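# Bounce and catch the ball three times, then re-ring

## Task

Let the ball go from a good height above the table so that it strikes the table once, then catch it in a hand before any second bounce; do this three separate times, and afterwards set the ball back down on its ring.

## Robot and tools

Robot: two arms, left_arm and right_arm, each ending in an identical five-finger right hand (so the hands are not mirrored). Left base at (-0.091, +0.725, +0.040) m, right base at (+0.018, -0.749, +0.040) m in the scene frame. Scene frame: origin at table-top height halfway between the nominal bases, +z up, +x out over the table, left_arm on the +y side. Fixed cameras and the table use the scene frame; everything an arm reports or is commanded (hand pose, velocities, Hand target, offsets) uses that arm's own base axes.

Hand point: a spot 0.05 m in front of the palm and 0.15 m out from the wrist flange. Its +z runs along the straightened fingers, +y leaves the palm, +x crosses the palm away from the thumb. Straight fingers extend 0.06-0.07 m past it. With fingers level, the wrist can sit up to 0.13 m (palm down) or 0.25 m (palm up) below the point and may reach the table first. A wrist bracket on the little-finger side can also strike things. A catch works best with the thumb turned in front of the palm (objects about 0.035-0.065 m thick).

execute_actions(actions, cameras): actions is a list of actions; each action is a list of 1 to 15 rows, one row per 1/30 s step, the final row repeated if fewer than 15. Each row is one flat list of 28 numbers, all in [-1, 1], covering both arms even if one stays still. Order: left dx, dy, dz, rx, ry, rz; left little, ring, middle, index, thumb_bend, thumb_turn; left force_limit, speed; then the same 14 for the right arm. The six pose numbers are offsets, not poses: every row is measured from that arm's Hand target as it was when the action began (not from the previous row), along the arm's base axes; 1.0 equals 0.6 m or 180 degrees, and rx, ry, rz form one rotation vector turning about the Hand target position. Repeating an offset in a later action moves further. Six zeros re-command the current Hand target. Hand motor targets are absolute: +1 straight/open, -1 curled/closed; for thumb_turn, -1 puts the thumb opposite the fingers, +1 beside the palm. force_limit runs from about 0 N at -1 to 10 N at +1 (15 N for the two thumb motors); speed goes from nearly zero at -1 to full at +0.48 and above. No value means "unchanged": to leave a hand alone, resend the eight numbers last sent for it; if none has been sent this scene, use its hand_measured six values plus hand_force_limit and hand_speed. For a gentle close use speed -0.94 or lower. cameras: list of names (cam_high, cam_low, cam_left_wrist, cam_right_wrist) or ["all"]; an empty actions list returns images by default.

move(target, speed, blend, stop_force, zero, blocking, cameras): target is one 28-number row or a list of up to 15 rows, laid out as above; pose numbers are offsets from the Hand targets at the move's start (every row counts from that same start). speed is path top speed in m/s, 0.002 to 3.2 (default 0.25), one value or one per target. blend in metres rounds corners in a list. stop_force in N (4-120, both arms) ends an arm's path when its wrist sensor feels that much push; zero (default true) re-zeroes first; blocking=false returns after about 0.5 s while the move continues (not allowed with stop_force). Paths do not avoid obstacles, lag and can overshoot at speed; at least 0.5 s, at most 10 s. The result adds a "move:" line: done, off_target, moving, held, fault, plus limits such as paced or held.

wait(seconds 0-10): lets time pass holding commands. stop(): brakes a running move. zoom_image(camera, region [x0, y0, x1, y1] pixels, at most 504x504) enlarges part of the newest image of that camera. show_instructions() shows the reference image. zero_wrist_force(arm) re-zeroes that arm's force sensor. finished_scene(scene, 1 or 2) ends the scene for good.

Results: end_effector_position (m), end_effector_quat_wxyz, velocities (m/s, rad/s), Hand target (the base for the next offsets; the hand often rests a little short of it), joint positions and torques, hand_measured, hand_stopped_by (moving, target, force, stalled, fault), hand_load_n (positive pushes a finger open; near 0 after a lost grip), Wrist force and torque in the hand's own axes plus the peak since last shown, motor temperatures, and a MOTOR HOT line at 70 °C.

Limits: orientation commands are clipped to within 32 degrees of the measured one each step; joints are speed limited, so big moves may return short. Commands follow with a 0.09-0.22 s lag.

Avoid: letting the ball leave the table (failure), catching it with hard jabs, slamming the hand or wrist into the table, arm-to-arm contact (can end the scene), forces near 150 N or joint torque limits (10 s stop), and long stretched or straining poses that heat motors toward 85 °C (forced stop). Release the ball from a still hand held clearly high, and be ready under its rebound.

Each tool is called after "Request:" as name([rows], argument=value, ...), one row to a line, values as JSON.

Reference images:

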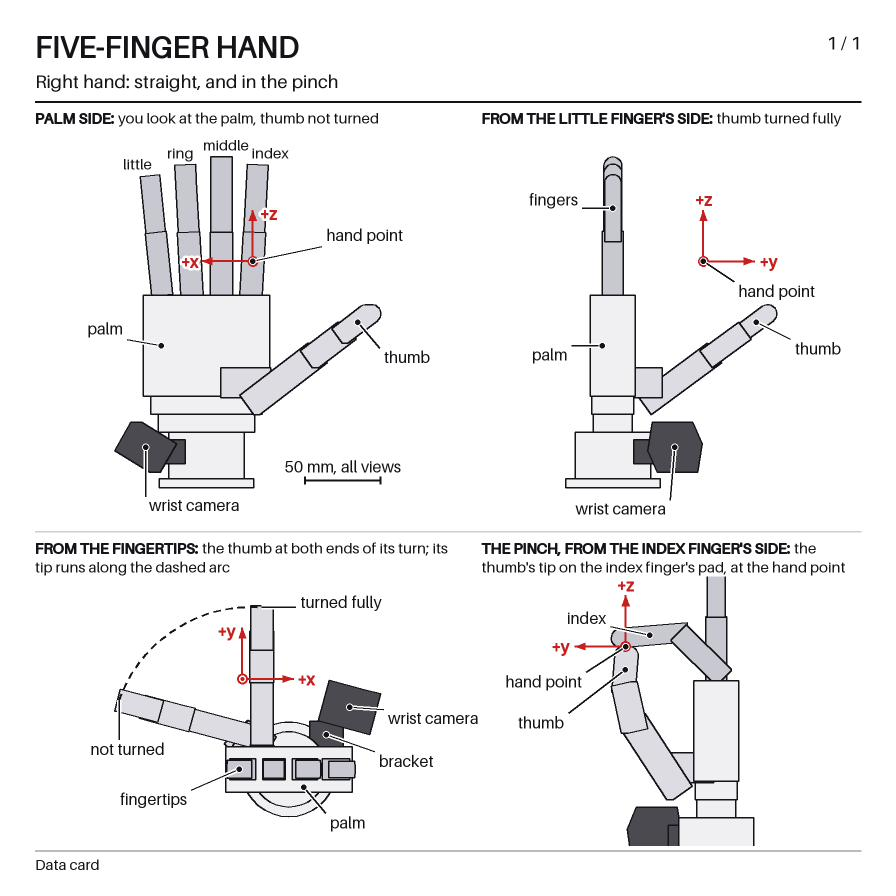

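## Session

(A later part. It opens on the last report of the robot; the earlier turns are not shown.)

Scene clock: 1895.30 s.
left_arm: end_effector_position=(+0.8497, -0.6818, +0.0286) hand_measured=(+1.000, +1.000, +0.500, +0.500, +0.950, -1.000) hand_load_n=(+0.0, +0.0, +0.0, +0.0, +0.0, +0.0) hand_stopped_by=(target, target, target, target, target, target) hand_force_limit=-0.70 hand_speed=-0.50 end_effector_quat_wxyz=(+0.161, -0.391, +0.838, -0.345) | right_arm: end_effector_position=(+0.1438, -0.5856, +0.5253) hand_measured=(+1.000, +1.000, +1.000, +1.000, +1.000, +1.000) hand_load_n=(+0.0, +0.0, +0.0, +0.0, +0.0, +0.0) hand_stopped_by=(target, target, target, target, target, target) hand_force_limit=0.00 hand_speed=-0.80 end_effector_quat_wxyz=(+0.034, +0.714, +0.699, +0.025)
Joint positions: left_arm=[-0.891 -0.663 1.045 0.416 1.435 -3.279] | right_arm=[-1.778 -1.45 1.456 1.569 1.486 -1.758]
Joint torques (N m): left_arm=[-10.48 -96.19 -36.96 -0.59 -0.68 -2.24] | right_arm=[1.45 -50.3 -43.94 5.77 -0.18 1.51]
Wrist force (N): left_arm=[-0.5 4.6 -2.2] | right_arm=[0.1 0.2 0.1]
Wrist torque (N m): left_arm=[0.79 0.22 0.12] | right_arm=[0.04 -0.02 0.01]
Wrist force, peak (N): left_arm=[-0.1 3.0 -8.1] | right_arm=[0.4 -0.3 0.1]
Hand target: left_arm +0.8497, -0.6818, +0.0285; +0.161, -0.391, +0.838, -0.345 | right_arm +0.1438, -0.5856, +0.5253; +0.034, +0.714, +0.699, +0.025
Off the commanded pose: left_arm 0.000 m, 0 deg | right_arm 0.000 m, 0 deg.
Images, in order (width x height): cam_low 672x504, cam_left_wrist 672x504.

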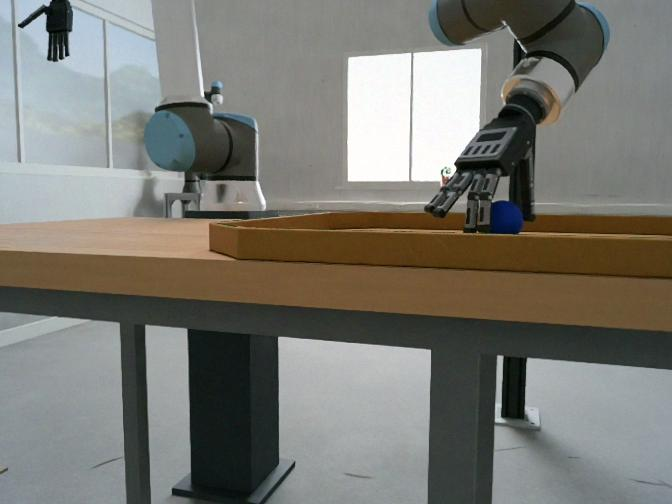

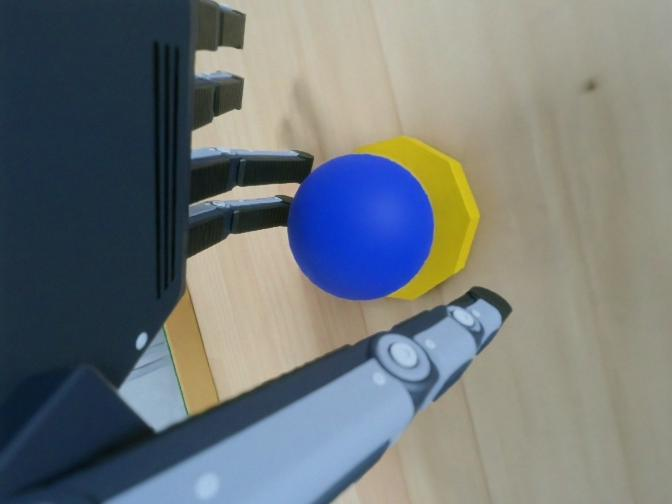

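Request:
move(target=[-0.0082,-0.013,-0.0078,0,0,0,1,1,0.5,0.5,0.95,-1,-0.7,-0.5,0,0,0,0,0,0,1,1,1,1,1,1,0,-0.8], speed=0.04)

Request:
execute_actions([
  [[0,0,0,0,0,0,1,1,-0.2,-0.2,-0.1,-1,-0.7,-0.75,0,0,0,0,0,0,1,1,1,1,1,1,0,-0.8]],
  [[0,0,0,0,0,0,1,1,-0.2,-0.2,-0.1,-1,-0.7,-0.75,0,0,0,0,0,0,1,1,1,1,1,1,0,-0.8]],
  [[0,0,0,0,0,0,1,1,-0.2,-0.2,-0.1,-1,-0.7,-0.75,0,0,0,0,0,0,1,1,1,1,1,1,0,-0.8]],
], cameras=["cam_low","cam_left_wrist"])

Scene clock: 1908.57 s.
left_arm: end_effector_position=(+0.8448, -0.6895, +0.0239) hand_measured=(+1.000, +1.000, +0.500, +0.500, +0.950, -1.000) hand_load_n=(+0.0, +0.0, +0.0, +0.0, +0.0, +0.0) hand_stopped_by=(target, target, target, target, target, target) hand_force_limit=-0.70 hand_speed=-0.50 end_effector_quat_wxyz=(+0.161, -0.391, +0.838, -0.345) | right_arm: end_effector_position=(+0.1438, -0.5856, +0.5253) hand_measured=(+1.000, +1.000, +1.000, +1.000, +1.000, +1.000) hand_load_n=(+0.0, +0.0, +0.0, +0.0, +0.0, +0.0) hand_stopped_by=(target, target, target, target, target, target) hand_force_limit=0.00 hand_speed=-0.80 end_effector_quat_wxyz=(+0.034, +0.714, +0.699, +0.025)
Joint positions: left_arm=[-0.9 -0.657 1.043 0.413 1.429 -3.286] | right_arm=[-1.778 -1.45 1.456 1.569 1.486 -1.758]
Joint torques (N m): left_arm=[-11.9 -92.01 -48.46 -0.8 -2.4 -2.44] | right_arm=[1.8 -52.2 -44.23 5.54 -0.28 1.85]
Wrist force (N): left_arm=[-0.3 4.5 -2.3] | right_arm=[0.0 -0.1 0.1]
Wrist torque (N m): left_arm=[0.78 0.19 0.25] | right_arm=[-0.01 -0.01 -0.01]
Wrist force, peak (N): left_arm=[-0.6 4.7 -2.1] | right_arm=[0.5 0.2 -0.3]
Hand target: left_arm +0.8448, -0.6896, +0.0238; +0.161, -0.391, +0.838, -0.345 | right_arm +0.1438, -0.5856, +0.5253; +0.034, +0.714, +0.699, +0.025
Off the commanded pose: left_arm 0.000 m, 0 deg | right_arm 0.000 m, 0 deg.
move: done

Scene clock: 1910.27 s.
left_arm: end_effector_position=(+0.8448, -0.6896, +0.0239) hand_measured=(+1.000, +1.000, +0.318, +0.180, +0.644, -1.000) hand_load_n=(+0.0, +0.0, +2.5, +3.5, +2.5, +0.0) hand_stopped_by=(target, target, force, force, force, target) hand_force_limit=-0.70 hand_speed=-0.75 end_effector_quat_wxyz=(+0.161, -0.391, +0.838, -0.345) | right_arm: end_effector_position=(+0.1438, -0.5856, +0.5253) hand_measured=(+1.000, +1.000, +1.000, +1.000, +1.000, +1.000) hand_load_n=(+0.0, +0.0, +0.0, +0.5, -0.5, +0.0) hand_stopped_by=(target, target, target, target, target, target) hand_force_limit=0.00 hand_speed=-0.80 end_effector_quat_wxyz=(+0.034, +0.714, +0.699, +0.025)
Joint positions: left_arm=[-0.901 -0.657 1.043 0.413 1.429 -3.286] | right_arm=[-1.778 -1.45 1.456 1.569 1.486 -1.758]
Joint torques (N m): left_arm=[-9.24 -92.14 -39.81 4.34 -2.58 -2.55] | right_arm=[1.43 -52.26 -44.92 5.51 -0.37 1.48]
Wrist force (N): left_arm=[-0.3 3.2 -0.7] | right_arm=[0.0 0.0 0.0]
Wrist torque (N m): left_arm=[0.76 0.24 0.21] | right_arm=[0.01 -0.01 0.00]
Wrist force, peak (N): left_arm=[-0.4 4.4 -2.3] | right_arm=[0.4 -0.3 -0.2]
Hand target: left_arm +0.8448, -0.6896, +0.0238; +0.161, -0.391, +0.838, -0.345 | right_arm +0.1438, -0.5856, +0.5253; +0.034, +0.714, +0.699, +0.025
Off the commanded pose: left_arm 0.000 m, 0 deg | right_arm 0.000 m, 0 deg.
Images, in order (width x height): cam_low 672x504, cam_left_wrist 672x504.

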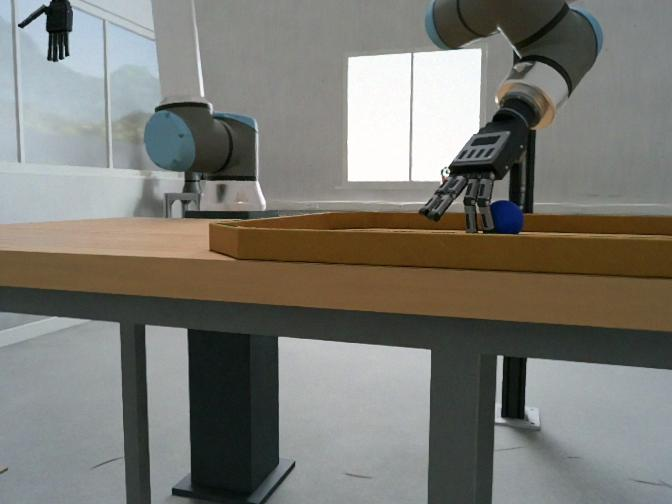

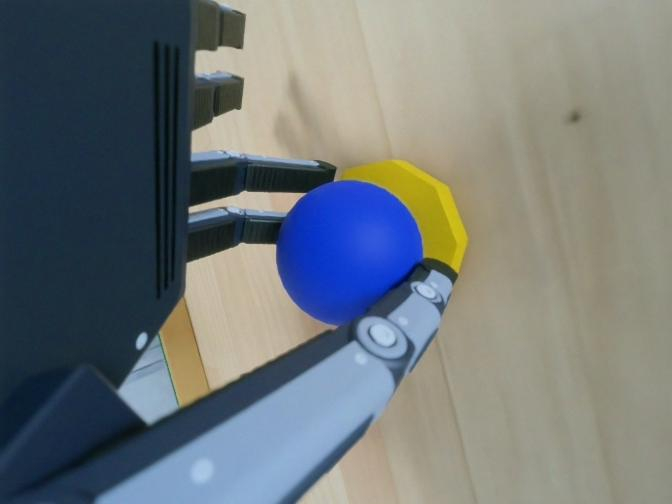

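Request:
move([
  [0,0,0.1,0,0,0,1,1,-0.2,-0.2,-0.1,-1,-0.7,-0.75,0,0,0,0,0,0,1,1,1,1,1,1,0,-0.8],
  [-0.208,0.316,0.627,0,0,0,1,1,-0.2,-0.2,-0.1,-1,-0.7,-0.75,0,0,0,0,0,0,1,1,1,1,1,1,0,-0.8],
], speed=0.3, blend=[0.03,0])

Request:
wait(seconds=1.0)

Request:
execute_actions([
  [[0,0,0,0,0,0,1,1,0.75,0.75,0.95,-1,-0.4,1,0,0,0,0,0,0,1,1,1,1,1,1,0,-0.8],[0,0,0,0,0,0,1,1,0.75,0.75,0.95,-1,-0.4,1,0,0,0,0,0,0,1,1,1,1,1,1,0,-0.8],[0,0,0,0,0,0,1,1,0.75,0.75,0.95,-1,-0.4,1,0,0,0,0,0,0,1,1,1,1,1,1,0,-0.8],[0,0,0,0,0,0,1,1,0.75,0.75,0.95,-1,-0.4,1,0,0,0,0,0,0,1,1,1,1,1,1,0,-0.8],[0.0004,-0.0002,-0.0011,0,0,0,1,1,0.75,0.75,0.95,-1,-0.4,1,0,0,0,0,0,0,1,1,1,1,1,1,0,-0.8],[0.0025,-0.0013,-0.0077,0,0,0,1,1,0.75,0.75,0.95,-1,-0.4,1,0,0,0,0,0,0,1,1,1,1,1,1,0,-0.8],[0.0073,-0.0039,-0.0224,0,0,0,1,1,0.75,0.75,0.95,-1,-0.4,1,0,0,0,0,0,0,1,1,1,1,1,1,0,-0.8],[0.0148,-0.0079,-0.0455,0,0,0,1,1,0.75,0.75,0.95,-1,-0.4,1,0,0,0,0,0,0,1,1,1,1,1,1,0,-0.8],[0.0245,-0.0131,-0.0751,0,0,0,1,1,0.75,0.75,0.95,-1,-0.4,1,0,0,0,0,0,0,1,1,1,1,1,1,0,-0.8],[0.0354,-0.0189,-0.1084,0,0,0,1,1,0.75,0.75,0.95,-1,-0.4,1,0,0,0,0,0,0,1,1,1,1,1,1,0,-0.8],[0.0462,-0.0246,-0.1416,0,0,0,1,1,0.75,0.75,0.95,-1,-0.4,1,0,0,0,0,0,0,1,1,1,1,1,1,0,-0.8],[0.0559,-0.0298,-0.1712,0,0,0,1,1,0.75,0.75,0.95,-1,-0.4,1,0,0,0,0,0,0,1,1,1,1,1,1,0,-0.8],[0.0634,-0.0338,-0.1943,0,0,0,1,1,-0.6,-0.6,0.55,-1,-0.4,1,0,0,0,0,0,0,1,1,1,1,1,1,0,-0.8],[0.0682,-0.0364,-0.209,0,0,0,1,1,-0.6,-0.6,0.55,-1,-0.4,1,0,0,0,0,0,0,1,1,1,1,1,1,0,-0.8],[0.0703,-0.0375,-0.2156,0,0,0,1,1,-0.6,-0.6,0.55,-1,-0.4,1,0,0,0,0,0,0,1,1,1,1,1,1,0,-0.8]],
  [[0.0004,-0.0002,-0.0011,0,0,0,1,1,-0.6,-0.6,0.55,-1,-0.4,1,0,0,0,0,0,0,1,1,1,1,1,1,0,-0.8],[0.0004,-0.0002,-0.0011,0,0,0,1,1,-0.6,-0.6,0.55,-1,-0.4,1,0,0,0,0,0,0,1,1,1,1,1,1,0,-0.8],[0.0004,-0.0002,-0.0011,0,0,0,1,1,-0.6,-0.6,0.55,-1,-0.4,1,0,0,0,0,0,0,1,1,1,1,1,1,0,-0.8],[0.0004,-0.0002,-0.0011,0,0,0,-0.3,-0.3,-0.6,-0.6,0.55,-1,-0.4,1,0,0,0,0,0,0,1,1,1,1,1,1,0,-0.8]],
], cameras=["cam_low","cam_left_wrist","cam_high"])

Scene clock: 1955.93 s.
left_arm: end_effector_position=(+0.7200, -0.5000, +0.3999) hand_measured=(+1.000, +1.000, +0.318, +0.180, +0.644, -1.000) hand_load_n=(-0.5, +0.0, +0.0, +3.5, +2.5, -0.5) hand_stopped_by=(target, target, force, force, force, target) hand_force_limit=-0.70 hand_speed=-0.75 end_effector_quat_wxyz=(+0.161, -0.391, +0.838, -0.345) | right_arm: end_effector_position=(+0.1438, -0.5856, +0.5253) hand_measured=(+1.000, +1.000, +1.000, +1.000, +1.000, +1.000) hand_load_n=(+0.0, +0.5, +0.0, +0.0, +0.0, +0.0) hand_stopped_by=(target, target, target, target, target, target) hand_force_limit=0.00 hand_speed=-0.80 end_effector_quat_wxyz=(+0.034, +0.714, +0.699, +0.025)
Joint positions: left_arm=[-0.872 -1.198 1.26 0.734 1.448 -3.265] | right_arm=[-1.778 -1.45 1.456 1.569 1.486 -1.758]
Joint torques (N m): left_arm=[9.58 -83.06 -26.37 3.91 1.95 2.26] | right_arm=[2.53 -51.23 -44.08 5.87 -0.16 1.28]
Wrist force (N): left_arm=[-0.8 4.1 -1.6] | right_arm=[-0.1 0.1 0.0]
Wrist torque (N m): left_arm=[0.65 0.23 0.07] | right_arm=[0.02 0.01 -0.01]
Wrist force, peak (N): left_arm=[-0.3 5.9 -0.4] | right_arm=[0.5 0.1 0.0]
Hand target: left_arm +0.7200, -0.5000, +0.4000; +0.161, -0.391, +0.838, -0.345 | right_arm +0.1438, -0.5856, +0.5253; +0.034, +0.714, +0.699, +0.025
Off the commanded pose: left_arm 0.000 m, 0 deg | right_arm 0.000 m, 0 deg.
move: done

Scene clock: 1956.93 s.
left_arm: end_effector_position=(+0.7200, -0.5000, +0.4000) hand_measured=(+1.000, +1.000, +0.318, +0.180, +0.644, -1.000) hand_load_n=(+0.0, +0.0, +0.0, +3.5, +2.5, -0.5) hand_stopped_by=(target, target, force, force, force, target) hand_force_limit=-0.70 hand_speed=-0.75 end_effector_quat_wxyz=(+0.161, -0.391, +0.838, -0.345) | right_arm: end_effector_position=(+0.1438, -0.5856, +0.5253) hand_measured=(+1.000, +1.000, +1.000, +1.000, +1.000, +1.000) hand_load_n=(+0.0, +0.0, +0.0, +0.0, +0.0, +0.0) hand_stopped_by=(target, target, target, target, target, target) hand_force_limit=0.00 hand_speed=-0.80 end_effector_quat_wxyz=(+0.034, +0.714, +0.699, +0.025)
Joint positions: left_arm=[-0.872 -1.198 1.26 0.735 1.448 -3.265] | right_arm=[-1.778 -1.45 1.456 1.569 1.486 -1.758]
Joint torques (N m): left_arm=[10.56 -86.4 -27.78 3.79 1.83 2.28] | right_arm=[2.25 -50.84 -44.63 5.59 -0.25 1.71]
Wrist force (N): left_arm=[-1.0 3.9 -1.4] | right_arm=[0.0 0.0 0.1]
Wrist torque (N m): left_arm=[0.60 0.26 0.05] | right_arm=[0.00 0.00 0.00]
Wrist force, peak (N): left_arm=[-0.6 4.1 -2.1] | right_arm=[0.4 -0.1 -0.2]
Hand target: left_arm +0.7200, -0.5000, +0.4000; +0.161, -0.391, +0.838, -0.345 | right_arm +0.1438, -0.5856, +0.5253; +0.034, +0.714, +0.699, +0.025
Off the commanded pose: left_arm 0.000 m, 0 deg | right_arm 0.000 m, 0 deg.
wait: 1.00 s; at rest by 0.17 s

Scene clock: 1958.17 s.
left_arm: end_effector_position=(+0.7624, -0.5226, +0.2700) hand_measured=(-0.300, -0.300, -0.046, -0.046, +0.564, -1.000) hand_load_n=(+0.0, +2.5, +10.0, +6.5, +13.0, +2.5) hand_stopped_by=(target, target, force, force, force, target) hand_force_limit=-0.40 hand_speed=1.00 end_effector_quat_wxyz=(+0.161, -0.391, +0.838, -0.345) | right_arm: end_effector_position=(+0.1438, -0.5856, +0.5253) hand_measured=(+1.000, +1.000, +1.000, +1.000, +1.000, +1.000) hand_load_n=(+0.0, +0.0, +0.0, +0.0, +0.0, +0.0) hand_stopped_by=(target, target, target, target, target, target) hand_force_limit=0.00 hand_speed=-0.80 end_effector_quat_wxyz=(+0.034, +0.714, +0.699, +0.025)
Joint positions: left_arm=[-0.848 -1.083 1.323 0.555 1.465 -3.248] | right_arm=[-1.778 -1.45 1.456 1.569 1.486 -1.758]
Joint torques (N m): left_arm=[9.34 -67.81 -50.47 -0.8 1.91 2.39] | right_arm=[1.63 -50.89 -43.86 5.7 -0.5 1.45]
Wrist force (N): left_arm=[-0.2 4.2 -1.6] | right_arm=[0.1 -0.1 0.0]
Wrist torque (N m): left_arm=[0.66 0.15 0.09] | right_arm=[-0.01 -0.02 0.00]
Wrist force, peak (N): left_arm=[-0.2 5.9 1.2] | right_arm=[0.2 -0.3 -0.4]
Hand target: left_arm +0.7624, -0.5226, +0.2700; +0.161, -0.391, +0.838, -0.345 | right_arm +0.1438, -0.5856, +0.5253; +0.034, +0.714, +0.699, +0.025
Off the commanded pose: left_arm 0.000 m, 0 deg | right_arm 0.000 m, 0 deg.
Images, in order (width x height): cam_high 672x504, cam_low 672x504, cam_left_wrist 672x504.

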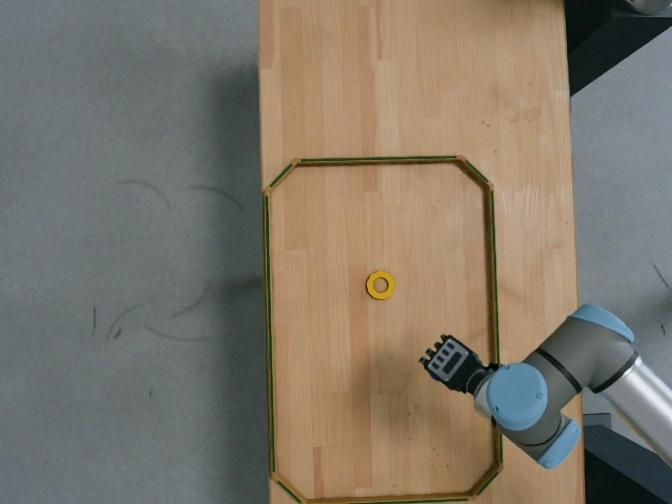

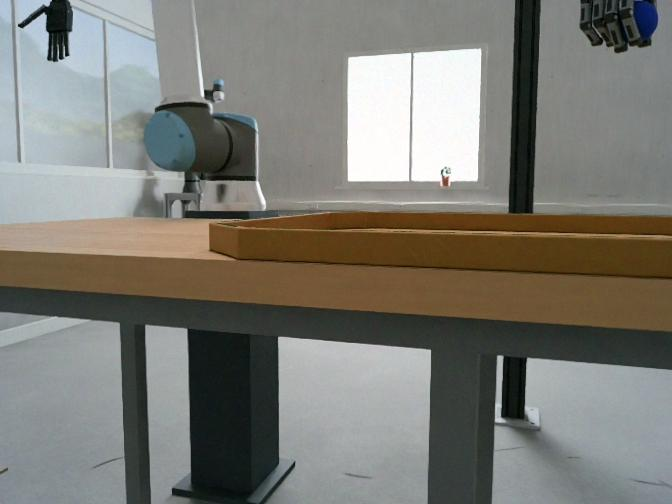

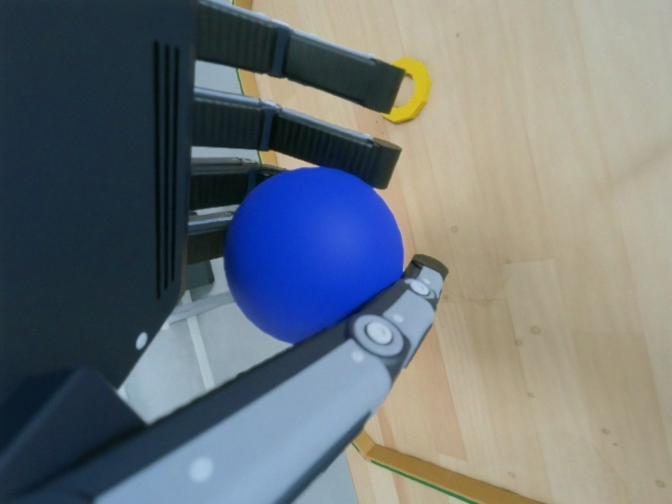

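Request:
move(target=[0.1373,-0.2783,-0.355,0,0,0,-0.3,-0.3,-0.6,-0.6,0.55,-1,-0.4,1,0,0,0,0,0,0,1,1,1,1,1,1,0,-0.8], speed=0.25)

Request:
execute_actions([
  [[0,0,0,0,0,0,1,1,0.0,0.0,0.55,-1,-0.4,-0.7,0,0,0,0,0,0,1,1,1,1,1,1,0,-0.8]],
  [[0,0,0,0,0,0,1,1,0.0,0.0,0.55,-1,-0.4,-0.7,0,0,0,0,0,0,1,1,1,1,1,1,0,-0.8]],
  [[0,0,0,0,0,0,1,1,0.12,0.1,0.55,-1,-0.4,-0.85,0,0,0,0,0,0,1,1,1,1,1,1,0,-0.8]],
  [[0,0,0,0,0,0,1,1,0.22,0.18,0.55,-1,-0.4,-0.85,0,0,0,0,0,0,1,1,1,1,1,1,0,-0.8]],
], cameras=["cam_left_wrist"])

Scene clock: 1973.23 s.
left_arm: end_effector_position=(+0.8448, -0.6895, +0.0571) hand_measured=(-0.300, -0.300, -0.046, -0.046, +0.564, -1.000) hand_load_n=(+0.0, +2.5, +10.0, +6.5, +13.0, +2.5) hand_stopped_by=(target, target, force, force, force, target) hand_force_limit=-0.40 hand_speed=1.00 end_effector_quat_wxyz=(+0.161, -0.391, +0.838, -0.345) | right_arm: end_effector_position=(+0.1438, -0.5856, +0.5253) hand_measured=(+1.000, +1.000, +1.000, +1.000, +1.000, +1.000) hand_load_n=(+0.0, +0.0, +0.0, +0.0, +0.0, +0.0) hand_stopped_by=(target, target, target, target, target, target) hand_force_limit=0.00 hand_speed=-0.80 end_effector_quat_wxyz=(+0.034, +0.714, +0.699, +0.025)
Joint positions: left_arm=[-0.901 -0.679 1.024 0.455 1.429 -3.286] | right_arm=[-1.778 -1.45 1.456 1.569 1.486 -1.758]
Joint torques (N m): left_arm=[-11.41 -90.21 -49.47 4.18 -2.73 -2.32] | right_arm=[0.74 -51.91 -45.32 5.74 -0.23 1.16]
Wrist force (N): left_arm=[-0.5 4.8 -1.6] | right_arm=[0.3 0.1 0.2]
Wrist torque (N m): left_arm=[0.76 0.20 0.24] | right_arm=[0.00 -0.05 0.01]
Wrist force, peak (N): left_arm=[-1.1 4.0 -3.3] | right_arm=[0.5 0.1 -0.1]
Hand target: left_arm +0.8448, -0.6896, +0.0570; +0.161, -0.391, +0.838, -0.345 | right_arm +0.1438, -0.5856, +0.5253; +0.034, +0.714, +0.699, +0.025
Off the commanded pose: left_arm 0.000 m, 0 deg | right_arm 0.000 m, 0 deg.
move: done

Scene clock: 1975.70 s.
left_arm: end_effector_position=(+0.8448, -0.6896, +0.0570) hand_measured=(+1.000, +1.000, +0.220, +0.180, +0.562, -1.000) hand_load_n=(+0.0, +0.0, +0.0, +0.0, +0.5, +0.0) hand_stopped_by=(target, target, target, target, force, target) hand_force_limit=-0.40 hand_speed=-0.85 end_effector_quat_wxyz=(+0.161, -0.391, +0.838, -0.345) | right_arm: end_effector_position=(+0.1438, -0.5856, +0.5253) hand_measured=(+1.000, +1.000, +1.000, +1.000, +1.000, +1.000) hand_load_n=(+0.0, +0.0, +0.0, +0.0, +0.0, +0.0) hand_stopped_by=(target, target, target, target, target, target) hand_force_limit=0.00 hand_speed=-0.80 end_effector_quat_wxyz=(+0.034, +0.714, +0.699, +0.025)
Joint positions: left_arm=[-0.901 -0.679 1.024 0.455 1.429 -3.286] | right_arm=[-1.778 -1.45 1.456 1.569 1.486 -1.758]
Joint torques (N m): left_arm=[-11.18 -93.78 -47.99 3.66 -2.12 -2.32] | right_arm=[2.29 -50.44 -44.5 5.77 -0.32 1.58]
Wrist force (N): left_arm=[-0.5 4.6 -1.9] | right_arm=[0.1 -0.2 0.1]
Wrist torque (N m): left_arm=[0.72 0.22 0.23] | right_arm=[-0.03 -0.02 0.00]
Wrist force, peak (N): left_arm=[-0.3 5.1 -1.8] | right_arm=[0.4 0.1 0.2]
Hand target: left_arm +0.8448, -0.6896, +0.0570; +0.161, -0.391, +0.838, -0.345 | right_arm +0.1438, -0.5856, +0.5253; +0.034, +0.714, +0.699, +0.025
Off the commanded pose: left_arm 0.000 m, 0 deg | right_arm 0.000 m, 0 deg.
Images, in order (width x height): cam_left_wrist 672x504.

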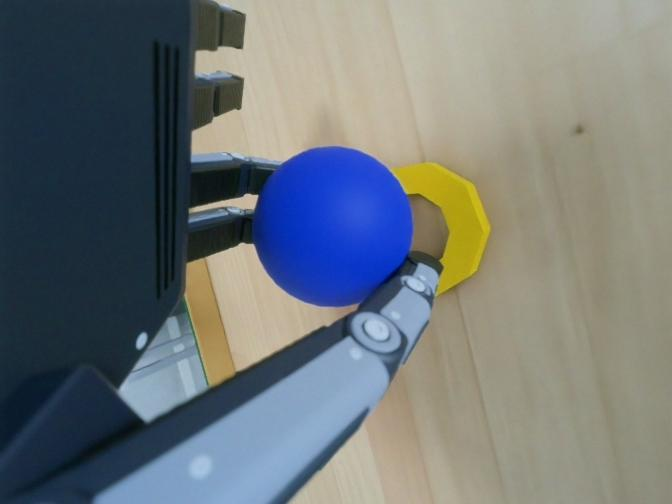

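Request:
execute_actions([
  [[0,0,0,0,0,0,1,1,0.255,0.22,0.55,-1,-0.4,-0.9,0,0,0,0,0,0,1,1,1,1,1,1,0,-0.8]],
  [[0,0,0,0,0,0,1,1,-0.2,-0.2,0.55,-1,-0.7,-0.85,0,0,0,0,0,0,1,1,1,1,1,1,0,-0.8]],
])

Request:
move(target=[0.0082,0.013,-0.045,0,0,0,1,1,-0.2,-0.2,0.55,-1,-0.7,-0.85,0,0,0,0,0,0,1,1,1,1,1,1,0,-0.8], speed=0.04, stop_force=5)

Request:
execute_actions([
  [[0,0,0,0,0,0,1,1,0.5,0.5,0.95,-1,-0.7,-0.5,0,0,0,0,0,0,1,1,1,1,1,1,0,-0.8]],
  [[0,0,0,0,0,0,1,1,0.5,0.5,0.95,-1,-0.7,-0.5,0,0,0,0,0,0,1,1,1,1,1,1,0,-0.8]],
], cameras=["cam_left_wrist","cam_low"])

Scene clock: 1990.30 s.
left_arm: end_effector_position=(+0.8448, -0.6896, +0.0570) hand_measured=(+1.000, +1.000, +0.230, +0.180, +0.562, -1.000) hand_load_n=(+0.0, +0.0, +2.0, +1.5, +3.5, +0.0) hand_stopped_by=(target, target, force, force, force, target) hand_force_limit=-0.70 hand_speed=-0.85 end_effector_quat_wxyz=(+0.161, -0.391, +0.838, -0.345) | right_arm: end_effector_position=(+0.1438, -0.5856, +0.5253) hand_measured=(+1.000, +1.000, +1.000, +1.000, +1.000, +1.000) hand_load_n=(+0.0, +0.0, +0.0, +0.0, +0.0, +0.0) hand_stopped_by=(target, target, target, target, target, target) hand_force_limit=0.00 hand_speed=-0.80 end_effector_quat_wxyz=(+0.034, +0.714, +0.699, +0.025)
Joint positions: left_arm=[-0.901 -0.679 1.024 0.455 1.429 -3.286] | right_arm=[-1.778 -1.45 1.456 1.569 1.486 -1.758]
Joint torques (N m): left_arm=[-10.13 -98.49 -45.48 3.19 -1.9 -2.21] | right_arm=[2.07 -50.8 -44.53 6.07 -0.28 1.37]
Wrist force (N): left_arm=[-0.3 4.7 -1.8] | right_arm=[-0.1 0.1 -0.1]
Wrist torque (N m): left_arm=[0.74 0.18 0.25] | right_arm=[0.03 0.02 -0.01]
Wrist force, peak (N): left_arm=[-0.5 5.0 -1.8] | right_arm=[0.5 -0.1 -0.2]
Hand target: left_arm +0.8448, -0.6896, +0.0570; +0.161, -0.391, +0.838, -0.345 | right_arm +0.1438, -0.5856, +0.5253; +0.034, +0.714, +0.699, +0.025
Off the commanded pose: left_arm 0.000 m, 0 deg | right_arm 0.000 m, 0 deg.

Scene clock: 1991.93 s.
left_arm: end_effector_position=(+0.8497, -0.6818, +0.0300) hand_measured=(+1.000, +1.000, +0.230, +0.180, +0.562, -1.000) hand_load_n=(+0.0, +0.0, +2.0, +1.5, +3.5, +0.0) hand_stopped_by=(target, target, force, force, force, target) hand_force_limit=-0.70 hand_speed=-0.85 end_effector_quat_wxyz=(+0.161, -0.391, +0.838, -0.345) | right_arm: end_effector_position=(+0.1438, -0.5856, +0.5253) hand_measured=(+1.000, +1.000, +1.000, +1.000, +1.000, +1.000) hand_load_n=(+0.0, +0.0, +0.0, +0.0, +0.0, +0.0) hand_stopped_by=(target, target, target, target, target, target) hand_force_limit=0.00 hand_speed=-0.80 end_effector_quat_wxyz=(+0.034, +0.714, +0.699, +0.025)
Joint positions: left_arm=[-0.891 -0.664 1.044 0.418 1.435 -3.279] | right_arm=[-1.778 -1.45 1.456 1.569 1.486 -1.758]
Joint torques (N m): left_arm=[9.69 -92.63 -23.5 -0.74 1.94 2.41] | right_arm=[0.33 -51.93 -44.35 5.73 -0.28 1.37]
Wrist force (N): left_arm=[-0.7 4.7 -1.6] | right_arm=[-0.1 0.0 -0.2]
Wrist torque (N m): left_arm=[0.74 0.22 0.11] | right_arm=[0.01 0.01 -0.01]
Wrist force, peak (N): left_arm=[-0.7 5.1 -1.9] | right_arm=[0.4 0.0 -0.2]
Hand target: left_arm +0.8497, -0.6818, +0.0300; +0.161, -0.391, +0.838, -0.345 | right_arm +0.1438, -0.5856, +0.5253; +0.034, +0.714, +0.699, +0.025
Off the commanded pose: left_arm 0.000 m, 0 deg | right_arm 0.000 m, 0 deg.
move: done

Scene clock: 1993.13 s.
left_arm: end_effector_position=(+0.8497, -0.6818, +0.0300) hand_measured=(+1.000, +1.000, +0.500, +0.500, +0.950, -1.000) hand_load_n=(+0.0, +0.0, +0.0, +0.0, +0.0, +0.0) hand_stopped_by=(target, target, target, target, target, target) hand_force_limit=-0.70 hand_speed=-0.50 end_effector_quat_wxyz=(+0.161, -0.391, +0.838, -0.345) | right_arm: end_effector_position=(+0.1438, -0.5856, +0.5253) hand_measured=(+1.000, +1.000, +1.000, +1.000, +1.000, +1.000) hand_load_n=(+0.0, +0.0, +0.0, +0.0, +0.0, +0.0) hand_stopped_by=(target, target, target, target, target, target) hand_force_limit=0.00 hand_speed=-0.80 end_effector_quat_wxyz=(+0.034, +0.714, +0.699, +0.025)
Joint positions: left_arm=[-0.891 -0.664 1.044 0.418 1.435 -3.279] | right_arm=[-1.778 -1.45 1.456 1.569 1.486 -1.758]
Joint torques (N m): left_arm=[8.48 -94.28 -26.61 0.68 1.07 2.17] | right_arm=[-0.2 -52.02 -44.15 5.92 -0.42 1.52]
Wrist force (N): left_arm=[-0.9 4.2 -1.9] | right_arm=[0.1 0.0 -0.1]
Wrist torque (N m): left_arm=[0.71 0.26 0.09] | right_arm=[0.01 -0.02 0.00]
Wrist force, peak (N): left_arm=[-0.6 4.5 -2.6] | right_arm=[0.0 0.1 -0.4]
Hand target: left_arm +0.8497, -0.6818, +0.0300; +0.161, -0.391, +0.838, -0.345 | right_arm +0.1438, -0.5856, +0.5253; +0.034, +0.714, +0.699, +0.025
Off the commanded pose: left_arm 0.000 m, 0 deg | right_arm 0.000 m, 0 deg.
Images, in order (width x height): cam_low 672x504, cam_left_wrist 672x504.

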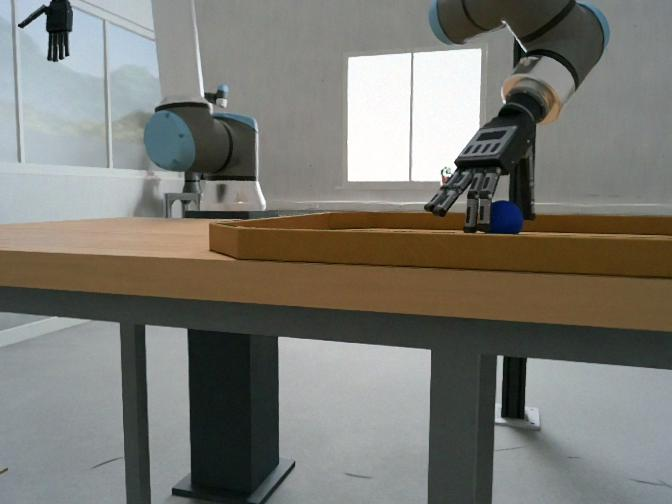

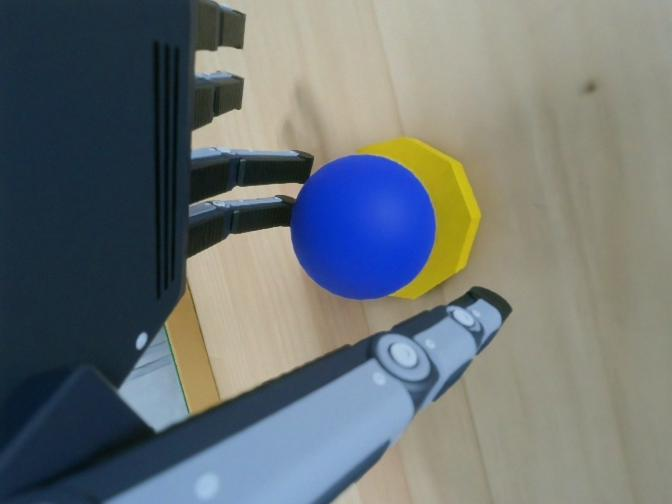

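Seated. Now regrip, lift and do the third bounce.

Request:
move(target=[-0.0082,-0.013,-0.0103,0,0,0,1,1,0.5,0.5,0.95,-1,-0.7,-0.5,0,0,0,0,0,0,1,1,1,1,1,1,0,-0.8], speed=0.04)

Request:
execute_actions([
  [[0,0,0,0,0,0,1,1,-0.2,-0.2,-0.1,-1,-0.7,-0.75,0,0,0,0,0,0,1,1,1,1,1,1,0,-0.8]],
  [[0,0,0,0,0,0,1,1,-0.2,-0.2,-0.1,-1,-0.7,-0.75,0,0,0,0,0,0,1,1,1,1,1,1,0,-0.8]],
  [[0,0,0,0,0,0,1,1,-0.2,-0.2,-0.1,-1,-0.7,-0.75,0,0,0,0,0,0,1,1,1,1,1,1,0,-0.8]],
])

Request:
move([
  [0,0,0.1,0,0,0,1,1,-0.2,-0.2,-0.1,-1,-0.7,-0.75,0,0,0,0,0,0,1,1,1,1,1,1,0,-0.8],
  [-0.208,0.316,0.627,0,0,0,1,1,-0.2,-0.2,-0.1,-1,-0.7,-0.75,0,0,0,0,0,0,1,1,1,1,1,1,0,-0.8],
], speed=0.3, blend=[0.03,0], cameras=["cam_left_wrist"])

Scene clock: 2003.57 s.
left_arm: end_effector_position=(+0.8448, -0.6895, +0.0239) hand_measured=(+1.000, +1.000, +0.500, +0.500, +0.950, -1.000) hand_load_n=(+0.0, +0.0, +0.0, +0.0, +0.0, +0.0) hand_stopped_by=(target, target, target, target, target, target) hand_force_limit=-0.70 hand_speed=-0.50 end_effector_quat_wxyz=(+0.161, -0.391, +0.838, -0.345) | right_arm: end_effector_position=(+0.1438, -0.5856, +0.5253) hand_measured=(+1.000, +1.000, +1.000, +1.000, +1.000, +1.000) hand_load_n=(+0.5, +0.0, +0.0, +0.0, +0.0, +0.0) hand_stopped_by=(target, target, target, target, target, target) hand_force_limit=0.00 hand_speed=-0.80 end_effector_quat_wxyz=(+0.034, +0.714, +0.699, +0.025)
Joint positions: left_arm=[-0.9 -0.657 1.043 0.413 1.429 -3.286] | right_arm=[-1.778 -1.45 1.456 1.569 1.486 -1.758]
Joint torques (N m): left_arm=[-10.51 -91.35 -48.71 -0.78 -3.08 -2.09] | right_arm=[0.85 -52.49 -44.63 5.74 -0.22 1.53]
Wrist force (N): left_arm=[-0.3 4.4 -1.9] | right_arm=[0.2 0.0 -0.3]
Wrist torque (N m): left_arm=[0.73 0.18 0.25] | right_arm=[0.03 -0.03 0.01]
Wrist force, peak (N): left_arm=[-0.4 4.4 -2.5] | right_arm=[0.4 -0.3 -0.3]
Hand target: left_arm +0.8448, -0.6896, +0.0238; +0.161, -0.391, +0.838, -0.345 | right_arm +0.1438, -0.5856, +0.5253; +0.034, +0.714, +0.699, +0.025
Off the commanded pose: left_arm 0.000 m, 0 deg | right_arm 0.000 m, 0 deg.
move: done

Scene clock: 2005.27 s.
left_arm: end_effector_position=(+0.8448, -0.6896, +0.0239) hand_measured=(+1.000, +1.000, +0.318, +0.180, +0.644, -1.000) hand_load_n=(+0.0, +0.0, +2.5, +3.5, +2.5, -0.5) hand_stopped_by=(target, target, force, force, force, target) hand_force_limit=-0.70 hand_speed=-0.75 end_effector_quat_wxyz=(+0.161, -0.391, +0.838, -0.345) | right_arm: end_effector_position=(+0.1438, -0.5856, +0.5253) hand_measured=(+1.000, +1.000, +1.000, +1.000, +1.000, +1.000) hand_load_n=(+0.0, +0.0, +0.0, +0.0, +0.0, +0.0) hand_stopped_by=(target, target, target, target, target, target) hand_force_limit=0.00 hand_speed=-0.80 end_effector_quat_wxyz=(+0.034, +0.714, +0.699, +0.025)
Joint positions: left_arm=[-0.901 -0.657 1.043 0.413 1.429 -3.286] | right_arm=[-1.778 -1.45 1.456 1.569 1.486 -1.758]
Joint torques (N m): left_arm=[-8.62 -92.58 -39.63 4.14 -2.71 -2.31] | right_arm=[0.16 -51.41 -43.9 5.67 -0.35 1.4]
Wrist force (N): left_arm=[-0.3 2.8 -0.7] | right_arm=[0.1 -0.1 -0.2]
Wrist torque (N m): left_arm=[0.74 0.24 0.20] | right_arm=[0.01 -0.02 0.00]
Wrist force, peak (N): left_arm=[-0.7 4.4 -2.0] | right_arm=[0.3 0.2 -0.3]
Hand target: left_arm +0.8448, -0.6896, +0.0238; +0.161, -0.391, +0.838, -0.345 | right_arm +0.1438, -0.5856, +0.5253; +0.034, +0.714, +0.699, +0.025
Off the commanded pose: left_arm 0.000 m, 0 deg | right_arm 0.000 m, 0 deg.

Scene clock: 2007.33 s.
left_arm: end_effector_position=(+0.7200, -0.5000, +0.3999) hand_measured=(+1.000, +1.000, +0.318, +0.180, +0.644, -1.000) hand_load_n=(+0.0, -0.5, +0.0, +3.5, +3.0, +0.0) hand_stopped_by=(target, target, force, force, force, target) hand_force_limit=-0.70 hand_speed=-0.75 end_effector_quat_wxyz=(+0.161, -0.391, +0.838, -0.345) | right_arm: end_effector_position=(+0.1438, -0.5856, +0.5253) hand_measured=(+1.000, +1.000, +1.000, +1.000, +1.000, +1.000) hand_load_n=(+0.0, +0.0, +0.0, -0.5, +0.0, +0.0) hand_stopped_by=(target, target, target, target, target, target) hand_force_limit=0.00 hand_speed=-0.80 end_effector_quat_wxyz=(+0.034, +0.714, +0.699, +0.025)
Joint positions: left_arm=[-0.872 -1.198 1.26 0.734 1.448 -3.265] | right_arm=[-1.778 -1.45 1.456 1.569 1.486 -1.758]
Joint torques (N m): left_arm=[9.71 -87.31 -26.55 3.99 1.93 2.19] | right_arm=[0.96 -52.44 -44.32 5.67 -0.22 1.33]
Wrist force (N): left_arm=[-0.5 4.1 -1.7] | right_arm=[0.1 0.0 -0.1]
Wrist torque (N m): left_arm=[0.66 0.20 0.09] | right_arm=[0.02 -0.01 0.00]
Wrist force, peak (N): left_arm=[-0.1 5.7 0.1] | right_arm=[0.4 0.2 0.0]
Hand target: left_arm +0.7200, -0.5000, +0.4000; +0.161, -0.391, +0.838, -0.345 | right_arm +0.1438, -0.5856, +0.5253; +0.034, +0.714, +0.699, +0.025
Off the commanded pose: left_arm 0.000 m, 0 deg | right_arm 0.000 m, 0 deg.
move: done
Images, in order (width x height): cam_left_wrist 672x504.

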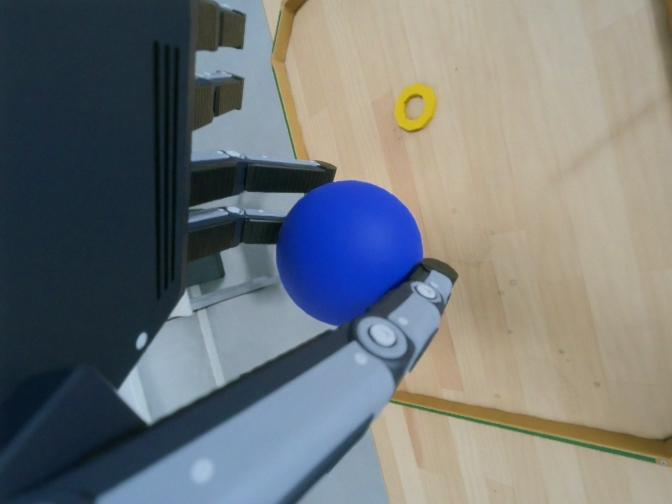

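Request:
execute_actions([
  [[0,0,0,0,0,0,1,1,0.75,0.75,0.95,-1,-0.4,1,0,0,0,0,0,0,1,1,1,1,1,1,0,-0.8],[0,0,0,0,0,0,1,1,0.75,0.75,0.95,-1,-0.4,1,0,0,0,0,0,0,1,1,1,1,1,1,0,-0.8],[0,0,0,0,0,0,1,1,0.75,0.75,0.95,-1,-0.4,1,0,0,0,0,0,0,1,1,1,1,1,1,0,-0.8],[0,0,0,0,0,0,1,1,0.75,0.75,0.95,-1,-0.4,1,0,0,0,0,0,0,1,1,1,1,1,1,0,-0.8],[0.0004,-0.0002,-0.0011,0,0,0,1,1,0.75,0.75,0.95,-1,-0.4,1,0,0,0,0,0,0,1,1,1,1,1,1,0,-0.8],[0.0025,-0.0013,-0.0077,0,0,0,1,1,0.75,0.75,0.95,-1,-0.4,1,0,0,0,0,0,0,1,1,1,1,1,1,0,-0.8],[0.0073,-0.0039,-0.0224,0,0,0,1,1,0.75,0.75,0.95,-1,-0.4,1,0,0,0,0,0,0,1,1,1,1,1,1,0,-0.8],[0.0148,-0.0079,-0.0455,0,0,0,1,1,0.75,0.75,0.95,-1,-0.4,1,0,0,0,0,0,0,1,1,1,1,1,1,0,-0.8],[0.0245,-0.0131,-0.0751,0,0,0,1,1,0.75,0.75,0.95,-1,-0.4,1,0,0,0,0,0,0,1,1,1,1,1,1,0,-0.8],[0.0354,-0.0189,-0.1084,0,0,0,1,1,0.75,0.75,0.95,-1,-0.4,1,0,0,0,0,0,0,1,1,1,1,1,1,0,-0.8],[0.0462,-0.0246,-0.1416,0,0,0,1,1,0.75,0.75,0.95,-1,-0.4,1,0,0,0,0,0,0,1,1,1,1,1,1,0,-0.8],[0.0559,-0.0298,-0.1712,0,0,0,1,1,0.75,0.75,0.95,-1,-0.4,1,0,0,0,0,0,0,1,1,1,1,1,1,0,-0.8],[0.0634,-0.0338,-0.1943,0,0,0,1,1,-0.6,-0.6,0.55,-1,-0.4,1,0,0,0,0,0,0,1,1,1,1,1,1,0,-0.8],[0.0682,-0.0364,-0.209,0,0,0,1,1,-0.6,-0.6,0.55,-1,-0.4,1,0,0,0,0,0,0,1,1,1,1,1,1,0,-0.8],[0.0703,-0.0375,-0.2156,0,0,0,1,1,-0.6,-0.6,0.55,-1,-0.4,1,0,0,0,0,0,0,1,1,1,1,1,1,0,-0.8]],
  [[0.0004,-0.0002,-0.0011,0,0,0,1,1,-0.6,-0.6,0.55,-1,-0.4,1,0,0,0,0,0,0,1,1,1,1,1,1,0,-0.8],[0.0004,-0.0002,-0.0011,0,0,0,1,1,-0.6,-0.6,0.55,-1,-0.4,1,0,0,0,0,0,0,1,1,1,1,1,1,0,-0.8],[0.0004,-0.0002,-0.0011,0,0,0,1,1,-0.6,-0.6,0.55,-1,-0.4,1,0,0,0,0,0,0,1,1,1,1,1,1,0,-0.8],[0.0004,-0.0002,-0.0011,0,0,0,-0.3,-0.3,-0.6,-0.6,0.55,-1,-0.4,1,0,0,0,0,0,0,1,1,1,1,1,1,0,-0.8]],
], cameras=["cam_low","cam_left_wrist","cam_high"])

Scene clock: 2037.07 s.
left_arm: end_effector_position=(+0.7624, -0.5226, +0.2700) hand_measured=(-0.300, -0.292, -0.046, -0.046, +0.568, -1.000) hand_load_n=(+0.0, +3.5, +12.0, +8.0, +16.5, +3.0) hand_stopped_by=(target, force, force, force, force, target) hand_force_limit=-0.40 hand_speed=1.00 end_effector_quat_wxyz=(+0.161, -0.391, +0.838, -0.345) | right_arm: end_effector_position=(+0.1438, -0.5856, +0.5253) hand_measured=(+1.000, +1.000, +1.000, +1.000, +1.000, +1.000) hand_load_n=(+0.0, +0.0, +0.0, +0.0, +0.0, +0.0) hand_stopped_by=(target, target, target, target, target, target) hand_force_limit=0.00 hand_speed=-0.80 end_effector_quat_wxyz=(+0.034, +0.714, +0.699, +0.025)
Joint positions: left_arm=[-0.848 -1.083 1.323 0.555 1.465 -3.248] | right_arm=[-1.778 -1.45 1.456 1.569 1.486 -1.758]
Joint torques (N m): left_arm=[9.46 -66.79 -50.77 -0.85 1.98 2.28] | right_arm=[1.94 -52.53 -45.29 5.91 -0.28 1.58]
Wrist force (N): left_arm=[-0.3 3.9 -1.9] | right_arm=[0.1 -0.1 0.0]
Wrist torque (N m): left_arm=[0.64 0.16 0.07] | right_arm=[-0.01 -0.02 0.00]
Wrist force, peak (N): left_arm=[-0.5 1.8 -5.4] | right_arm=[0.3 0.3 -0.4]
Hand target: left_arm +0.7624, -0.5226, +0.2700; +0.161, -0.391, +0.838, -0.345 | right_arm +0.1438, -0.5856, +0.5253; +0.034, +0.714, +0.699, +0.025
Off the commanded pose: left_arm 0.000 m, 0 deg | right_arm 0.000 m, 0 deg.
Images, in order (width x height): cam_high 672x504, cam_low 672x504, cam_left_wrist 672x504.

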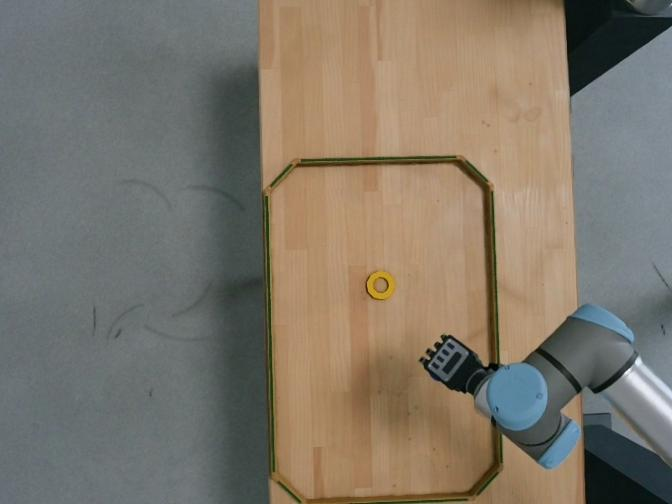

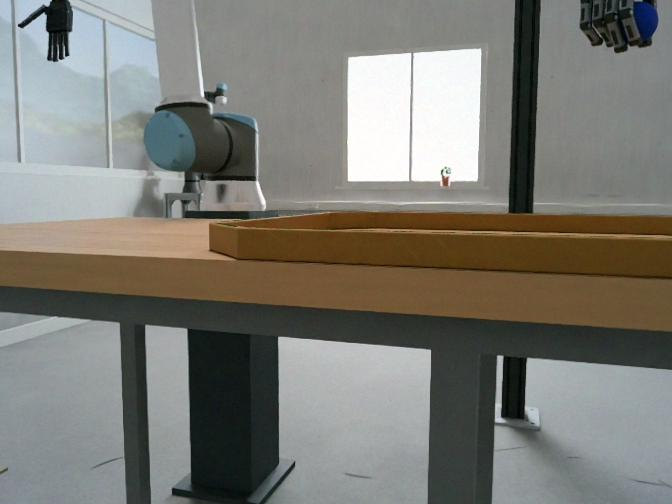

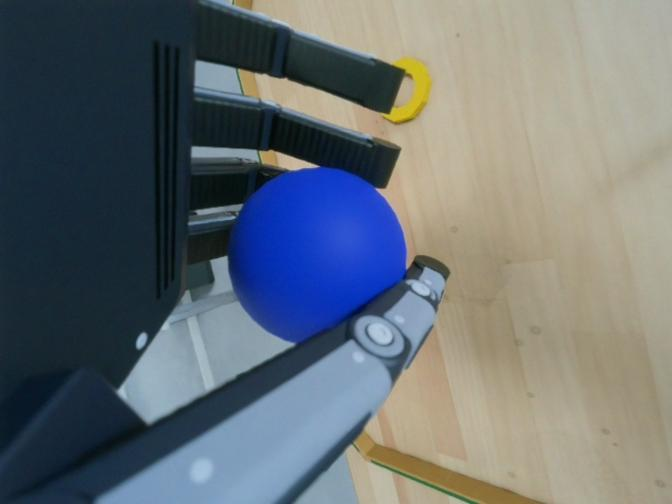

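Request:
move(target=[0.1373,-0.2783,-0.355,0,0,0,-0.3,-0.3,-0.6,-0.6,0.55,-1,-0.4,1,0,0,0,0,0,0,1,1,1,1,1,1,0,-0.8], speed=0.25)

Request:
execute_actions([
  [[0,0,0,0,0,0,1,1,0.0,0.0,0.55,-1,-0.4,-0.7,0,0,0,0,0,0,1,1,1,1,1,1,0,-0.8]],
  [[0,0,0,0,0,0,1,1,0.0,0.0,0.55,-1,-0.4,-0.7,0,0,0,0,0,0,1,1,1,1,1,1,0,-0.8]],
  [[0,0,0,0,0,0,1,1,0.12,0.1,0.55,-1,-0.4,-0.85,0,0,0,0,0,0,1,1,1,1,1,1,0,-0.8]],
  [[0,0,0,0,0,0,1,1,0.22,0.18,0.55,-1,-0.4,-0.85,0,0,0,0,0,0,1,1,1,1,1,1,0,-0.8]],
  [[0,0,0,0,0,0,1,1,0.255,0.22,0.55,-1,-0.4,-0.9,0,0,0,0,0,0,1,1,1,1,1,1,0,-0.8]],
  [[0,0,0,0,0,0,1,1,-0.2,-0.2,0.55,-1,-0.7,-0.85,0,0,0,0,0,0,1,1,1,1,1,1,0,-0.8]],
], cameras=["cam_left_wrist"])

Scene clock: 2054.13 s.
left_arm: end_effector_position=(+0.8448, -0.6895, +0.0571) hand_measured=(-0.300, -0.292, -0.046, -0.046, +0.568, -1.000) hand_load_n=(+0.0, +3.0, +12.5, +8.0, +16.5, +3.0) hand_stopped_by=(target, force, force, force, force, target) hand_force_limit=-0.40 hand_speed=1.00 end_effector_quat_wxyz=(+0.161, -0.391, +0.838, -0.345) | right_arm: end_effector_position=(+0.1438, -0.5856, +0.5253) hand_measured=(+1.000, +1.000, +1.000, +1.000, +1.000, +1.000) hand_load_n=(+0.0, +0.0, +0.0, +0.0, -0.5, +0.0) hand_stopped_by=(target, target, target, target, target, target) hand_force_limit=0.00 hand_speed=-0.80 end_effector_quat_wxyz=(+0.034, +0.714, +0.699, +0.025)
Joint positions: left_arm=[-0.901 -0.679 1.024 0.455 1.429 -3.286] | right_arm=[-1.778 -1.45 1.456 1.569 1.486 -1.758]
Joint torques (N m): left_arm=[-12.15 -90.78 -48.68 4.32 -2.48 -2.48] | right_arm=[1.72 -52.37 -45.4 5.65 -0.46 1.45]
Wrist force (N): left_arm=[-0.4 4.4 -1.6] | right_arm=[0.1 0.0 -0.2]
Wrist torque (N m): left_arm=[0.71 0.19 0.23] | right_arm=[0.02 -0.01 0.01]
Wrist force, peak (N): left_arm=[-1.0 4.1 -3.3] | right_arm=[0.2 0.1 -0.5]
Hand target: left_arm +0.8448, -0.6896, +0.0570; +0.161, -0.391, +0.838, -0.345 | right_arm +0.1438, -0.5856, +0.5253; +0.034, +0.714, +0.699, +0.025
Off the commanded pose: left_arm 0.000 m, 0 deg | right_arm 0.000 m, 0 deg.
move: done

Scene clock: 2057.33 s.
left_arm: end_effector_position=(+0.8448, -0.6896, +0.0570) hand_measured=(+1.000, +1.000, +0.230, +0.166, +0.564, -1.000) hand_load_n=(+0.0, +0.0, +1.5, +3.0, +4.0, -0.5) hand_stopped_by=(target, target, force, force, force, target) hand_force_limit=-0.70 hand_speed=-0.85 end_effector_quat_wxyz=(+0.161, -0.391, +0.838, -0.345) | right_arm: end_effector_position=(+0.1438, -0.5856, +0.5253) hand_measured=(+1.000, +1.000, +1.000, +1.000, +1.000, +1.000) hand_load_n=(+0.0, +0.0, +0.0, +0.0, +0.0, +0.0) hand_stopped_by=(target, target, target, target, target, target) hand_force_limit=0.00 hand_speed=-0.80 end_effector_quat_wxyz=(+0.034, +0.714, +0.699, +0.025)
Joint positions: left_arm=[-0.901 -0.679 1.024 0.455 1.429 -3.286] | right_arm=[-1.778 -1.45 1.456 1.569 1.486 -1.758]
Joint torques (N m): left_arm=[-10.72 -94.6 -47.55 3.64 -2.38 -2.3] | right_arm=[2.79 -52.35 -45.01 5.85 -0.05 1.43]
Wrist force (N): left_arm=[-0.7 4.4 -1.8] | right_arm=[0.2 0.1 -0.1]
Wrist torque (N m): left_arm=[0.69 0.24 0.21] | right_arm=[0.04 -0.03 0.01]
Wrist force, peak (N): left_arm=[-0.3 4.9 -1.7] | right_arm=[-0.2 -0.3 -0.4]
Hand target: left_arm +0.8448, -0.6896, +0.0570; +0.161, -0.391, +0.838, -0.345 | right_arm +0.1438, -0.5856, +0.5253; +0.034, +0.714, +0.699, +0.025
Off the commanded pose: left_arm 0.000 m, 0 deg | right_arm 0.000 m, 0 deg.
Images, in order (width x height): cam_left_wrist 672x504.

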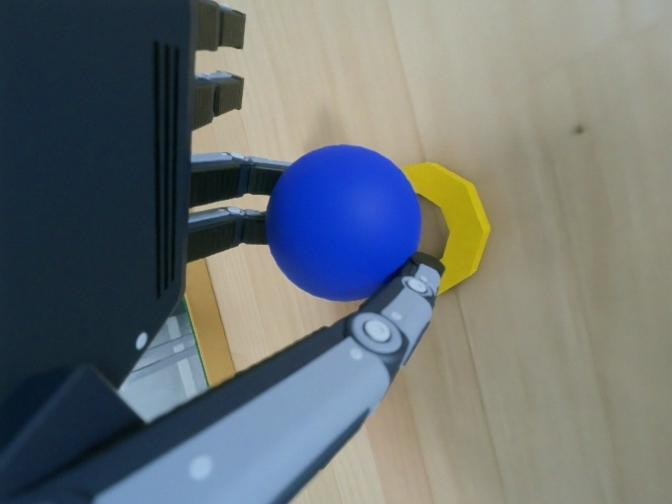

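Request:
move(target=[0.0082,0.013,-0.045,0,0,0,1,1,-0.2,-0.2,0.55,-1,-0.7,-0.85,0,0,0,0,0,0,1,1,1,1,1,1,0,-0.8], speed=0.04, stop_force=5)

Request:
execute_actions([
  [[0,0,0,0,0,0,1,1,0.5,0.5,0.95,-1,-0.7,-0.5,0,0,0,0,0,0,1,1,1,1,1,1,0,-0.8]],
  [[0,0,0,0,0,0,1,1,0.5,0.5,0.95,-1,-0.7,-0.5,0,0,0,0,0,0,1,1,1,1,1,1,0,-0.8]],
], cameras=["cam_left_wrist","cam_low"])

Scene clock: 2071.50 s.
left_arm: end_effector_position=(+0.8497, -0.6818, +0.0300) hand_measured=(+1.000, +1.000, +0.230, +0.166, +0.564, -1.000) hand_load_n=(+0.0, -0.5, +1.5, +3.0, +4.0, +0.0) hand_stopped_by=(target, target, force, force, force, target) hand_force_limit=-0.70 hand_speed=-0.85 end_effector_quat_wxyz=(+0.161, -0.391, +0.838, -0.345) | right_arm: end_effector_position=(+0.1438, -0.5856, +0.5253) hand_measured=(+1.000, +1.000, +1.000, +1.000, +1.000, +1.000) hand_load_n=(+0.0, +0.0, +0.0, +0.0, +0.0, +0.0) hand_stopped_by=(target, target, target, target, target, target) hand_force_limit=0.00 hand_speed=-0.80 end_effector_quat_wxyz=(+0.034, +0.714, +0.699, +0.025)
Joint positions: left_arm=[-0.891 -0.664 1.044 0.418 1.435 -3.279] | right_arm=[-1.778 -1.45 1.456 1.569 1.486 -1.758]
Joint torques (N m): left_arm=[8.74 -92.88 -23.63 -0.99 1.97 2.33] | right_arm=[2.22 -51.45 -44.82 5.76 -0.31 1.4]
Wrist force (N): left_arm=[-0.4 4.4 -1.7] | right_arm=[0.2 0.0 -0.2]
Wrist torque (N m): left_arm=[0.69 0.18 0.12] | right_arm=[0.02 -0.04 0.01]
Wrist force, peak (N): left_arm=[-0.3 4.9 -2.0] | right_arm=[0.4 -0.4 0.1]
Hand target: left_arm +0.8497, -0.6818, +0.0300; +0.161, -0.391, +0.838, -0.345 | right_arm +0.1438, -0.5856, +0.5253; +0.034, +0.714, +0.699, +0.025
Off the commanded pose: left_arm 0.000 m, 0 deg | right_arm 0.000 m, 0 deg.
move: done

Scene clock: 2072.70 s.
left_arm: end_effector_position=(+0.8497, -0.6818, +0.0300) hand_measured=(+1.000, +1.000, +0.500, +0.500, +0.950, -1.000) hand_load_n=(+0.0, +0.0, +0.0, +0.0, +0.0, +0.0) hand_stopped_by=(target, target, target, target, target, target) hand_force_limit=-0.70 hand_speed=-0.50 end_effector_quat_wxyz=(+0.161, -0.391, +0.838, -0.345) | right_arm: end_effector_position=(+0.1438, -0.5856, +0.5253) hand_measured=(+1.000, +1.000, +1.000, +1.000, +1.000, +1.000) hand_load_n=(+0.0, +0.0, +0.0, +0.0, +0.0, +0.0) hand_stopped_by=(target, target, target, target, target, target) hand_force_limit=0.00 hand_speed=-0.80 end_effector_quat_wxyz=(+0.034, +0.714, +0.699, +0.025)
Joint positions: left_arm=[-0.891 -0.664 1.044 0.418 1.435 -3.279] | right_arm=[-1.778 -1.45 1.456 1.569 1.486 -1.758]
Joint torques (N m): left_arm=[8.05 -93.44 -26.18 0 1.24 1.91] | right_arm=[0.91 -52.28 -44.95 5.75 -0.42 1.32]
Wrist force (N): left_arm=[-0.4 4.0 -2.3] | right_arm=[0.4 0.0 -0.2]
Wrist torque (N m): left_arm=[0.69 0.21 0.11] | right_arm=[0.02 -0.06 0.02]
Wrist force, peak (N): left_arm=[-0.8 4.6 -2.1] | right_arm=[0.4 -0.1 -0.2]
Hand target: left_arm +0.8497, -0.6818, +0.0300; +0.161, -0.391, +0.838, -0.345 | right_arm +0.1438, -0.5856, +0.5253; +0.034, +0.714, +0.699, +0.025
Off the commanded pose: left_arm 0.000 m, 0 deg | right_arm 0.000 m, 0 deg.
Images, in order (width x height): cam_low 672x504, cam_left_wrist 672x504.

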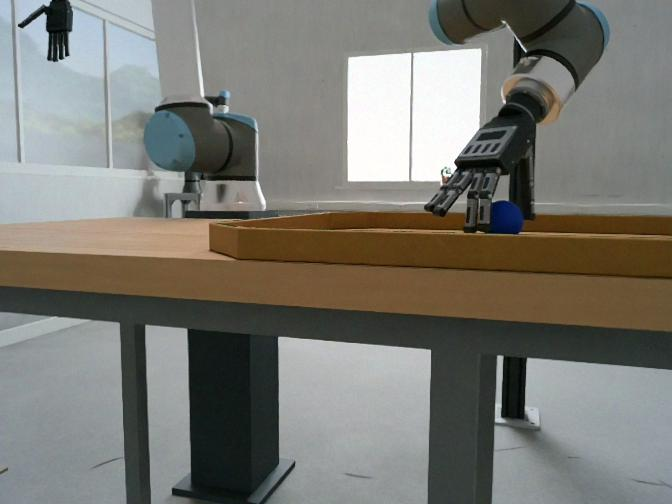

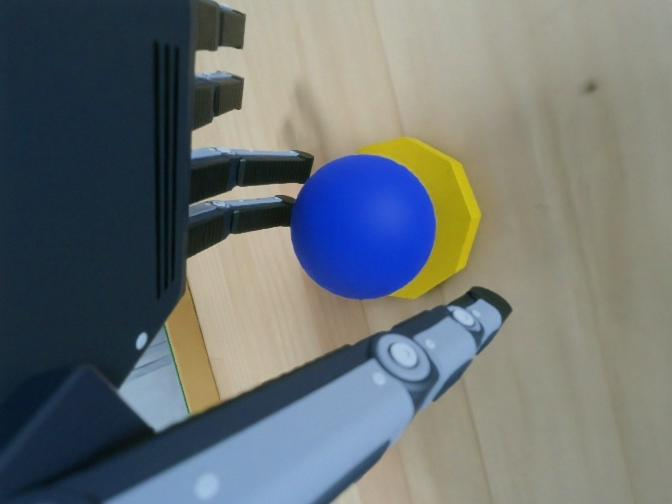

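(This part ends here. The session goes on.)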